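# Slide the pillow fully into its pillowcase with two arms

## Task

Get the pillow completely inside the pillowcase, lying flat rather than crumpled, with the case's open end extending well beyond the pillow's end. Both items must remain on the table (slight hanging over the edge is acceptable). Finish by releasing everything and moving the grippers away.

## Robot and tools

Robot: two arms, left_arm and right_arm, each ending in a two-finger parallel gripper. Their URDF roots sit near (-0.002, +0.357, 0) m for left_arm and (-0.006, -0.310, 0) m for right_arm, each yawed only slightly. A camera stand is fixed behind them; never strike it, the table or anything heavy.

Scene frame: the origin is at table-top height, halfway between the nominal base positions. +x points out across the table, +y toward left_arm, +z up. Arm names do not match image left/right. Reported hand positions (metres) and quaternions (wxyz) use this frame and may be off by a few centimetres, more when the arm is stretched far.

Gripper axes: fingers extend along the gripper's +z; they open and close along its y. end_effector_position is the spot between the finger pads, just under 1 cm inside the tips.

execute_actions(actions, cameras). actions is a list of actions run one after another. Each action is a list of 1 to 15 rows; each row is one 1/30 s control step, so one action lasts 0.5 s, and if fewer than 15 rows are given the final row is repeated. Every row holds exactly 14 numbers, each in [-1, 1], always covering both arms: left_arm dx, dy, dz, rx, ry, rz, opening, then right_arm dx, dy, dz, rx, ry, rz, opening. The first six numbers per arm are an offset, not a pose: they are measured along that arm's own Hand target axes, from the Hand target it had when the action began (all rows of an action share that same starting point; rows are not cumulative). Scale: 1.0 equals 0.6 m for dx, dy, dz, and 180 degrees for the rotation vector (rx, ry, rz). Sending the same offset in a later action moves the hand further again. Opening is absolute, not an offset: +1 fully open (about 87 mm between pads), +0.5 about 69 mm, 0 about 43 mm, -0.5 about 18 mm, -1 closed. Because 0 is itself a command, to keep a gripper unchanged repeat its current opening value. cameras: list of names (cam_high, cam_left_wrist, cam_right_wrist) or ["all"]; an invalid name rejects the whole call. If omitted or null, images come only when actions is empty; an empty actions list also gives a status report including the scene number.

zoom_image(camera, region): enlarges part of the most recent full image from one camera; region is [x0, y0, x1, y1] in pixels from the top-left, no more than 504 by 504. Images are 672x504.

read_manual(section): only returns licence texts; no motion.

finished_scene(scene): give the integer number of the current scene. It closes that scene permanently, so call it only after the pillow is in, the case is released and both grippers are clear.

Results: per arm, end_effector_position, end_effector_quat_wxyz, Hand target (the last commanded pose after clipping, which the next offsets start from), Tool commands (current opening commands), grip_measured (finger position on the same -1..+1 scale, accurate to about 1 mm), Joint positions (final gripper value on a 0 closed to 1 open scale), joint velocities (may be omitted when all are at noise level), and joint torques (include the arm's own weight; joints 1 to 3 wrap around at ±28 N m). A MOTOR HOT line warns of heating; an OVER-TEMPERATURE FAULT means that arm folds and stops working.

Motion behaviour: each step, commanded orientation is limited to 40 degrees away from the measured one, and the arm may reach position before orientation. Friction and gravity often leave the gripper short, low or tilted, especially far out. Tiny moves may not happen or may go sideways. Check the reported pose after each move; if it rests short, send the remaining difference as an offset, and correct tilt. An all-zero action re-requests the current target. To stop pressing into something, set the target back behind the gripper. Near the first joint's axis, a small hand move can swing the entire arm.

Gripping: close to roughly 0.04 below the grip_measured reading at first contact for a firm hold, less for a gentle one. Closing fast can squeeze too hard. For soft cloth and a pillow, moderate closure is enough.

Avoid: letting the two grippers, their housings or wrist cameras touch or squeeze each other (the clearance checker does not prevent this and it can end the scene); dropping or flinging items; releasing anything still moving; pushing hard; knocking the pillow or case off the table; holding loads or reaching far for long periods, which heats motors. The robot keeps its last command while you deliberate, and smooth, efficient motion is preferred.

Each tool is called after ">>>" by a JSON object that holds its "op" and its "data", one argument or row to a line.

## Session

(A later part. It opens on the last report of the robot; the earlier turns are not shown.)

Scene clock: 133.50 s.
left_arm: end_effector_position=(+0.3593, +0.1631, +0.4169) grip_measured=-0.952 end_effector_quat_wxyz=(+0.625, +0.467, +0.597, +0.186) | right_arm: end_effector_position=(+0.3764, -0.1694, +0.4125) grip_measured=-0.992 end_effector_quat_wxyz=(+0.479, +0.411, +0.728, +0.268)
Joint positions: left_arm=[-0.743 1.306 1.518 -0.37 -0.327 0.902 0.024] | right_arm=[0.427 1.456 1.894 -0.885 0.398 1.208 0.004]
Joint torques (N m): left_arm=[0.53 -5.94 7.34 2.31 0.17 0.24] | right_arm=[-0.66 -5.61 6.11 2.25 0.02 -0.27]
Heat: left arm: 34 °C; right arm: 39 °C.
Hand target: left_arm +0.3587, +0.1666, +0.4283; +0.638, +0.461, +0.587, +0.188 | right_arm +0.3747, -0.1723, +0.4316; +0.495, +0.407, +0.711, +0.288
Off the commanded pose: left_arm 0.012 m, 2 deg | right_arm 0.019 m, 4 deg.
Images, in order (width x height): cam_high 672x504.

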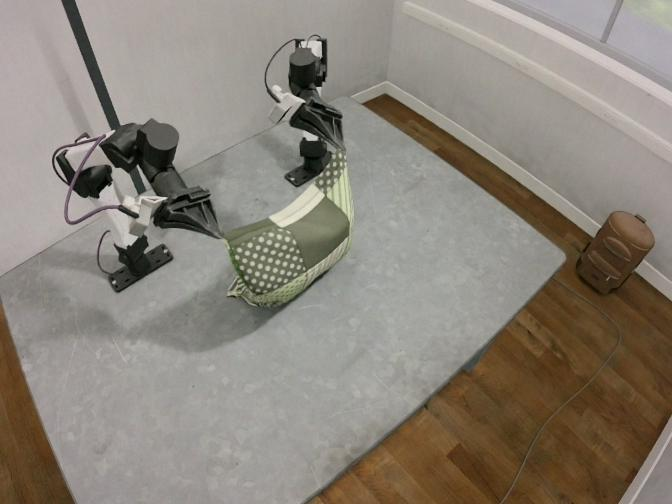

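>>> {"op": "execute_actions", "data": {
  "actions": [
    [[0.076,-0.033,0.117,0,0,0,-1,0.019,-0.033,0.138,0,0,0,-1]],
    [[0.081,-0.051,0.104,0,0,0,-1,0.03,-0.051,0.128,0,0,0,-1]],
    [[0.087,-0.07,0.09,0,0,0,-1,0.041,-0.07,0.118,0,0,0,-1]],
    [[0.079,-0.08,0.06,0,0,0,-1,0.046,-0.08,0.087,0,0,0,-1]],
    [[0.077,-0.082,0.052,0,0,0,-1,0.048,-0.082,0.079,0,0,0,-1]],
    [[0.06,-0.02,0.08,0,0,0,-1,0.015,-0.02,0.1,0,0,0,-1]],
    [[0,0,0,0,0,0,-1,0,0,0,0,0,0,-1]]
  ],
  "cameras": ["all"]
}}

>>> {"op": "zoom_image", "data": {
  "camera": "cam_high",
  "region": [180, 180, 480, 440]
}}

Scene clock: 143.03 s.
left_arm: end_effector_position=(+0.6401, +0.1739, +0.0748) grip_measured=-0.952 end_effector_quat_wxyz=(+0.639, +0.454, +0.591, +0.190) | right_arm: end_effector_position=(+0.6531, -0.1678, +0.0615) grip_measured=-0.992 end_effector_quat_wxyz=(+0.484, +0.415, +0.718, +0.278)
Joint positions: left_arm=[-0.352 2.445 1.537 0.797 0.05 0.949 0.024] | right_arm=[0.204 2.431 1.737 0.299 0.195 1.126 0.004]
Joint torques (N m): left_arm=[-0.34 -13.45 8.4 2.01 0.25 0.18] | right_arm=[-0.39 -10.74 8.96 1.98 -0.11 -0.26]
Heat: left arm: 36 °C; right arm: 39 °C.
Hand target: left_arm +0.6427, +0.1702, +0.0716; +0.638, +0.461, +0.587, +0.188 | right_arm +0.6606, -0.1674, +0.0777; +0.495, +0.407, +0.711, +0.289
Off the commanded pose: left_arm 0.006 m, 1 deg | right_arm 0.018 m, 2 deg.
camera_calibration:
cam_left_wrist: T_world_to_cam=[[-0.286126, -0.504115, -0.814862, 0.330677], [-0.551667, 0.781998, -0.290074, 0.26196], [0.783451, 0.366534, -0.501853, -0.381596], [0, 0, 0, 1]] pos_world=[0.538091, 0.101715, 0.153939]
cam_right_wrist: T_world_to_cam=[[-0.352351, -0.488036, -0.798542, 0.197654], [-0.800897, 0.598672, -0.0124938, 0.65102], [0.484162, 0.635147, -0.601809, -0.0272776], [0, 0, 0, 1]] pos_world=[0.60425, -0.27596, 0.149553]

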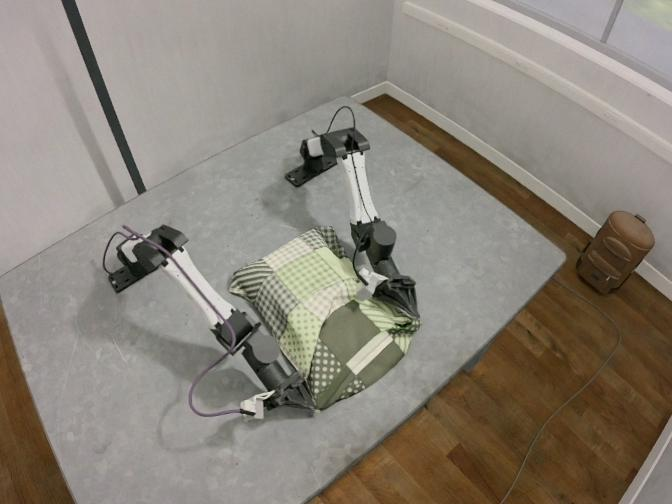

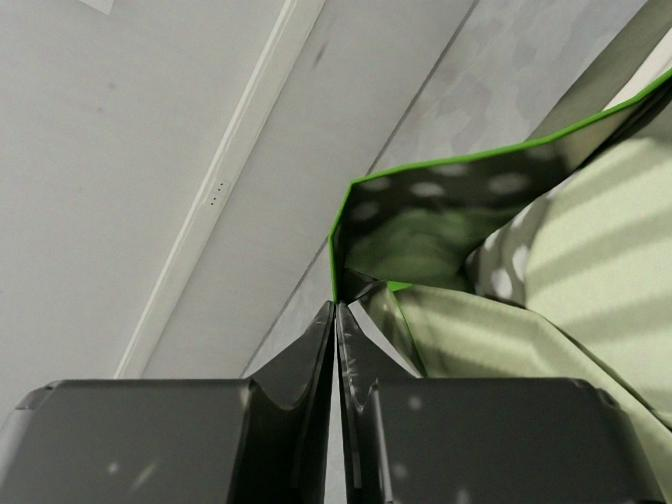

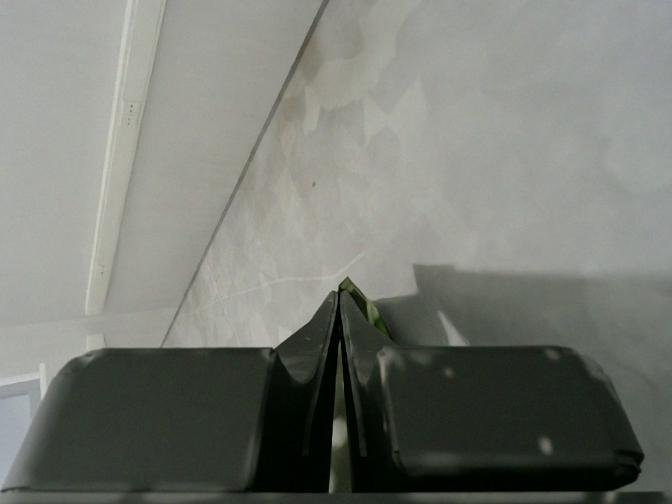

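Scaled by 1.680 from the camera's 672x504 image, which has a finer 960x720 frame.

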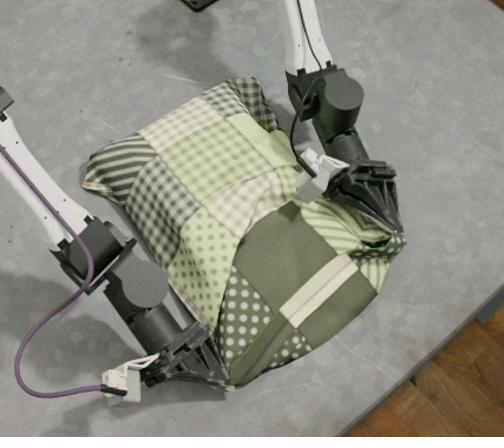

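>>> {"op": "execute_actions", "data": {
  "actions": [
    [[0.03,0,0.065,0,0,0,-1,0.005,-0.007,0.061,0,0,0,-1]],
    [[0.031,0,0.064,0,0,0,-1,0.004,-0.008,0.061,0,0,0,-1]],
    [[0,0,0,0,0,0,-1,0,0,0,0,0,0,-1]],
    [[0,0,0,0,0,0,-0.8,0,0,0,0,0,0,-0.8]],
    [[0,0,0,0,0,0,-0.4,0,0,0,0,0,0,-0.4]],
    [[0,0,0,0,0,0,-0.2,0,0,0,0,0,0,-0.2]],
    [[0,0,-0.06,0,0,0,-0.2,0,0,-0.06,0,0,0,-0.2]],
    [[0,0,-0.07,0,0,0,-0.2,0,0,-0.07,0,0,0,-0.2]],
    [[0,0,-0.07,0,0,0,-0.2,0,0,-0.07,0,0,0,-0.2]],
    [[-0.057,0.15,-0.03,0,0,0,-0.2,-0.1,0.09,-0.06,0,0,0,-0.2]],
    [[-0.057,0.15,-0.1,0,0,0,-0.2,-0.1,0.1,-0.12,0,0,0,-0.2]],
    [[0.06,0.12,-0.15,0,0,0,-0.2,-0.1,0.04,-0.15,0,0,0,-0.2]],
    [[0,0,0,0,0,0,-0.2,0,0,0,0,0,0,-0.2]]
  ],
  "cameras": ["all"]
}}

>>> {"op": "zoom_image", "data": {
  "camera": "cam_high",
  "region": [180, 180, 480, 440]
}}

Scene clock: 158.50 s.
left_arm: end_effector_position=(+0.5263, +0.3825, +0.2975) grip_measured=-0.200 end_effector_quat_wxyz=(+0.639, +0.453, +0.591, +0.193) | right_arm: end_effector_position=(+0.4993, -0.2585, +0.3461) grip_measured=-0.200 end_effector_quat_wxyz=(+0.495, +0.415, +0.708, +0.285)
Joint positions: left_arm=[0.116 1.63 1.282 0.224 0.51 1.008 0.4] | right_arm=[0.043 1.638 1.701 -0.419 0.051 1.073 0.4]
Joint torques (N m): left_arm=[-0.79 -8.96 7.77 1.85 0.3 0.18] | right_arm=[0.13 -5.64 7.58 1.97 -0.12 -0.26]
Heat: left arm: 40 °C; right arm: 42 °C.
Hand target: left_arm +0.5252, +0.3776, +0.2972; +0.638, +0.461, +0.587, +0.188 | right_arm +0.4996, -0.2554, +0.3486; +0.495, +0.407, +0.711, +0.288
Off the commanded pose: left_arm 0.005 m, 1 deg | right_arm 0.004 m, 1 deg.
camera_calibration:
cam_left_wrist: T_world_to_cam=[[-0.281291, -0.503049, -0.817201, 0.582488], [-0.553637, 0.780641, -0.289975, 0.10215], [0.783812, 0.370865, -0.498094, -0.260002], [0, 0, 0, 1]] pos_world=[0.424196, 0.309703, 0.376126]
cam_right_wrist: T_world_to_cam=[[-0.330867, -0.479465, -0.812798, 0.322986], [-0.7957, 0.604799, -0.0328608, 0.59167], [0.507335, 0.63587, -0.581618, 0.257759], [0, 0, 0, 1]] pos_world=[0.446887, -0.366883, 0.431882]

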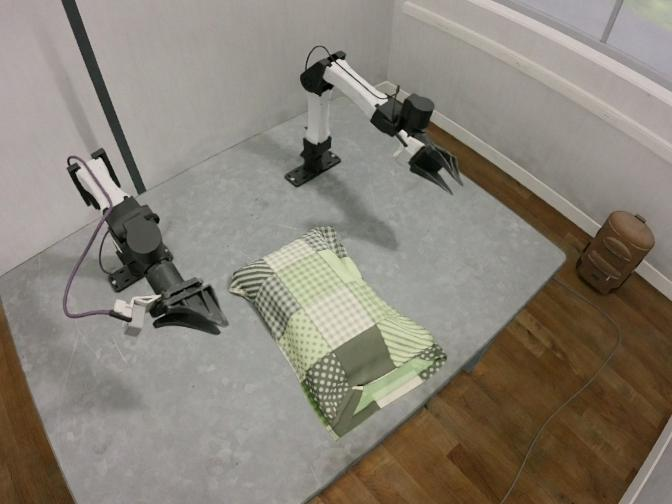

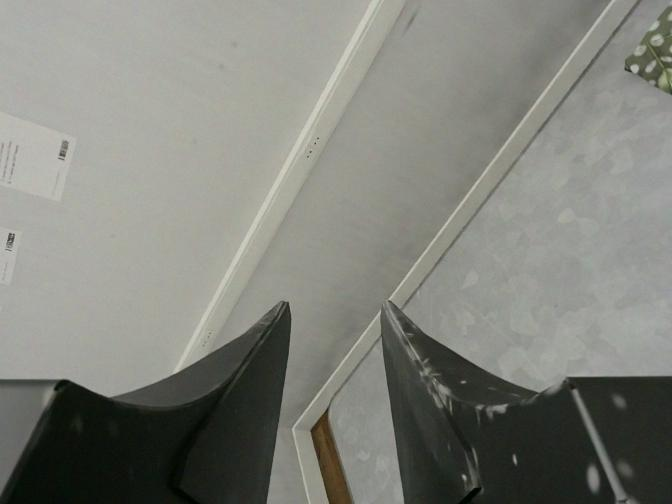

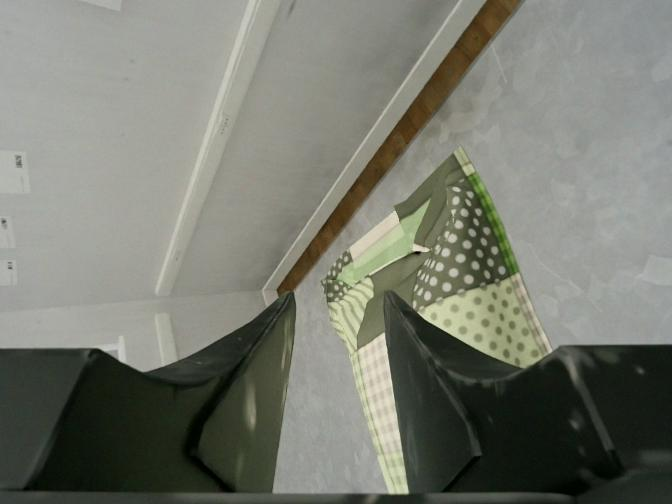

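Scaled by 1.680 from the camera's 672x504 image, which has a finer 960x720 frame.

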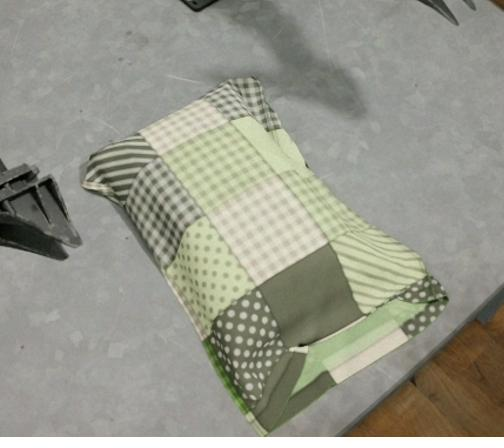

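>>> {"op": "zoom_image", "data": {
  "camera": "cam_high",
  "region": [290, 320, 460, 450]
}}

>>> {"op": "zoom_image", "data": {
  "camera": "cam_right_wrist",
  "region": [300, 130, 560, 350]
}}

Scaled by 2.965 from the camera's 672x504 image, which has a finer 960x720 frame.

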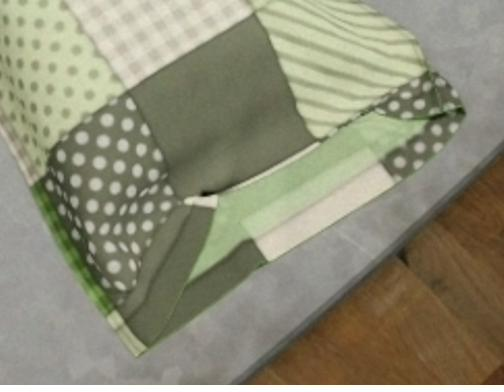

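Scaled by 1.938 from the camera's 672x504 image, which has a finer 960x720 frame.

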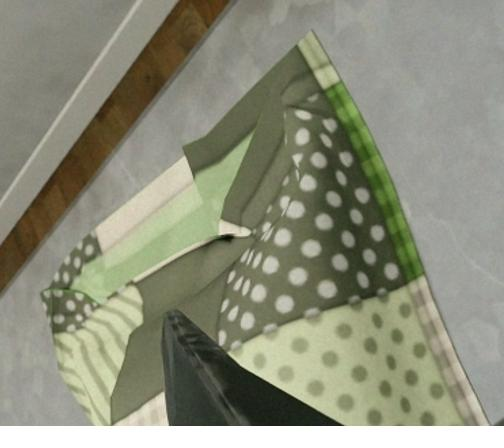

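>>> {"op": "finished_scene", "data": {
  "scene": 2
}}

The scene is finished: the task was done.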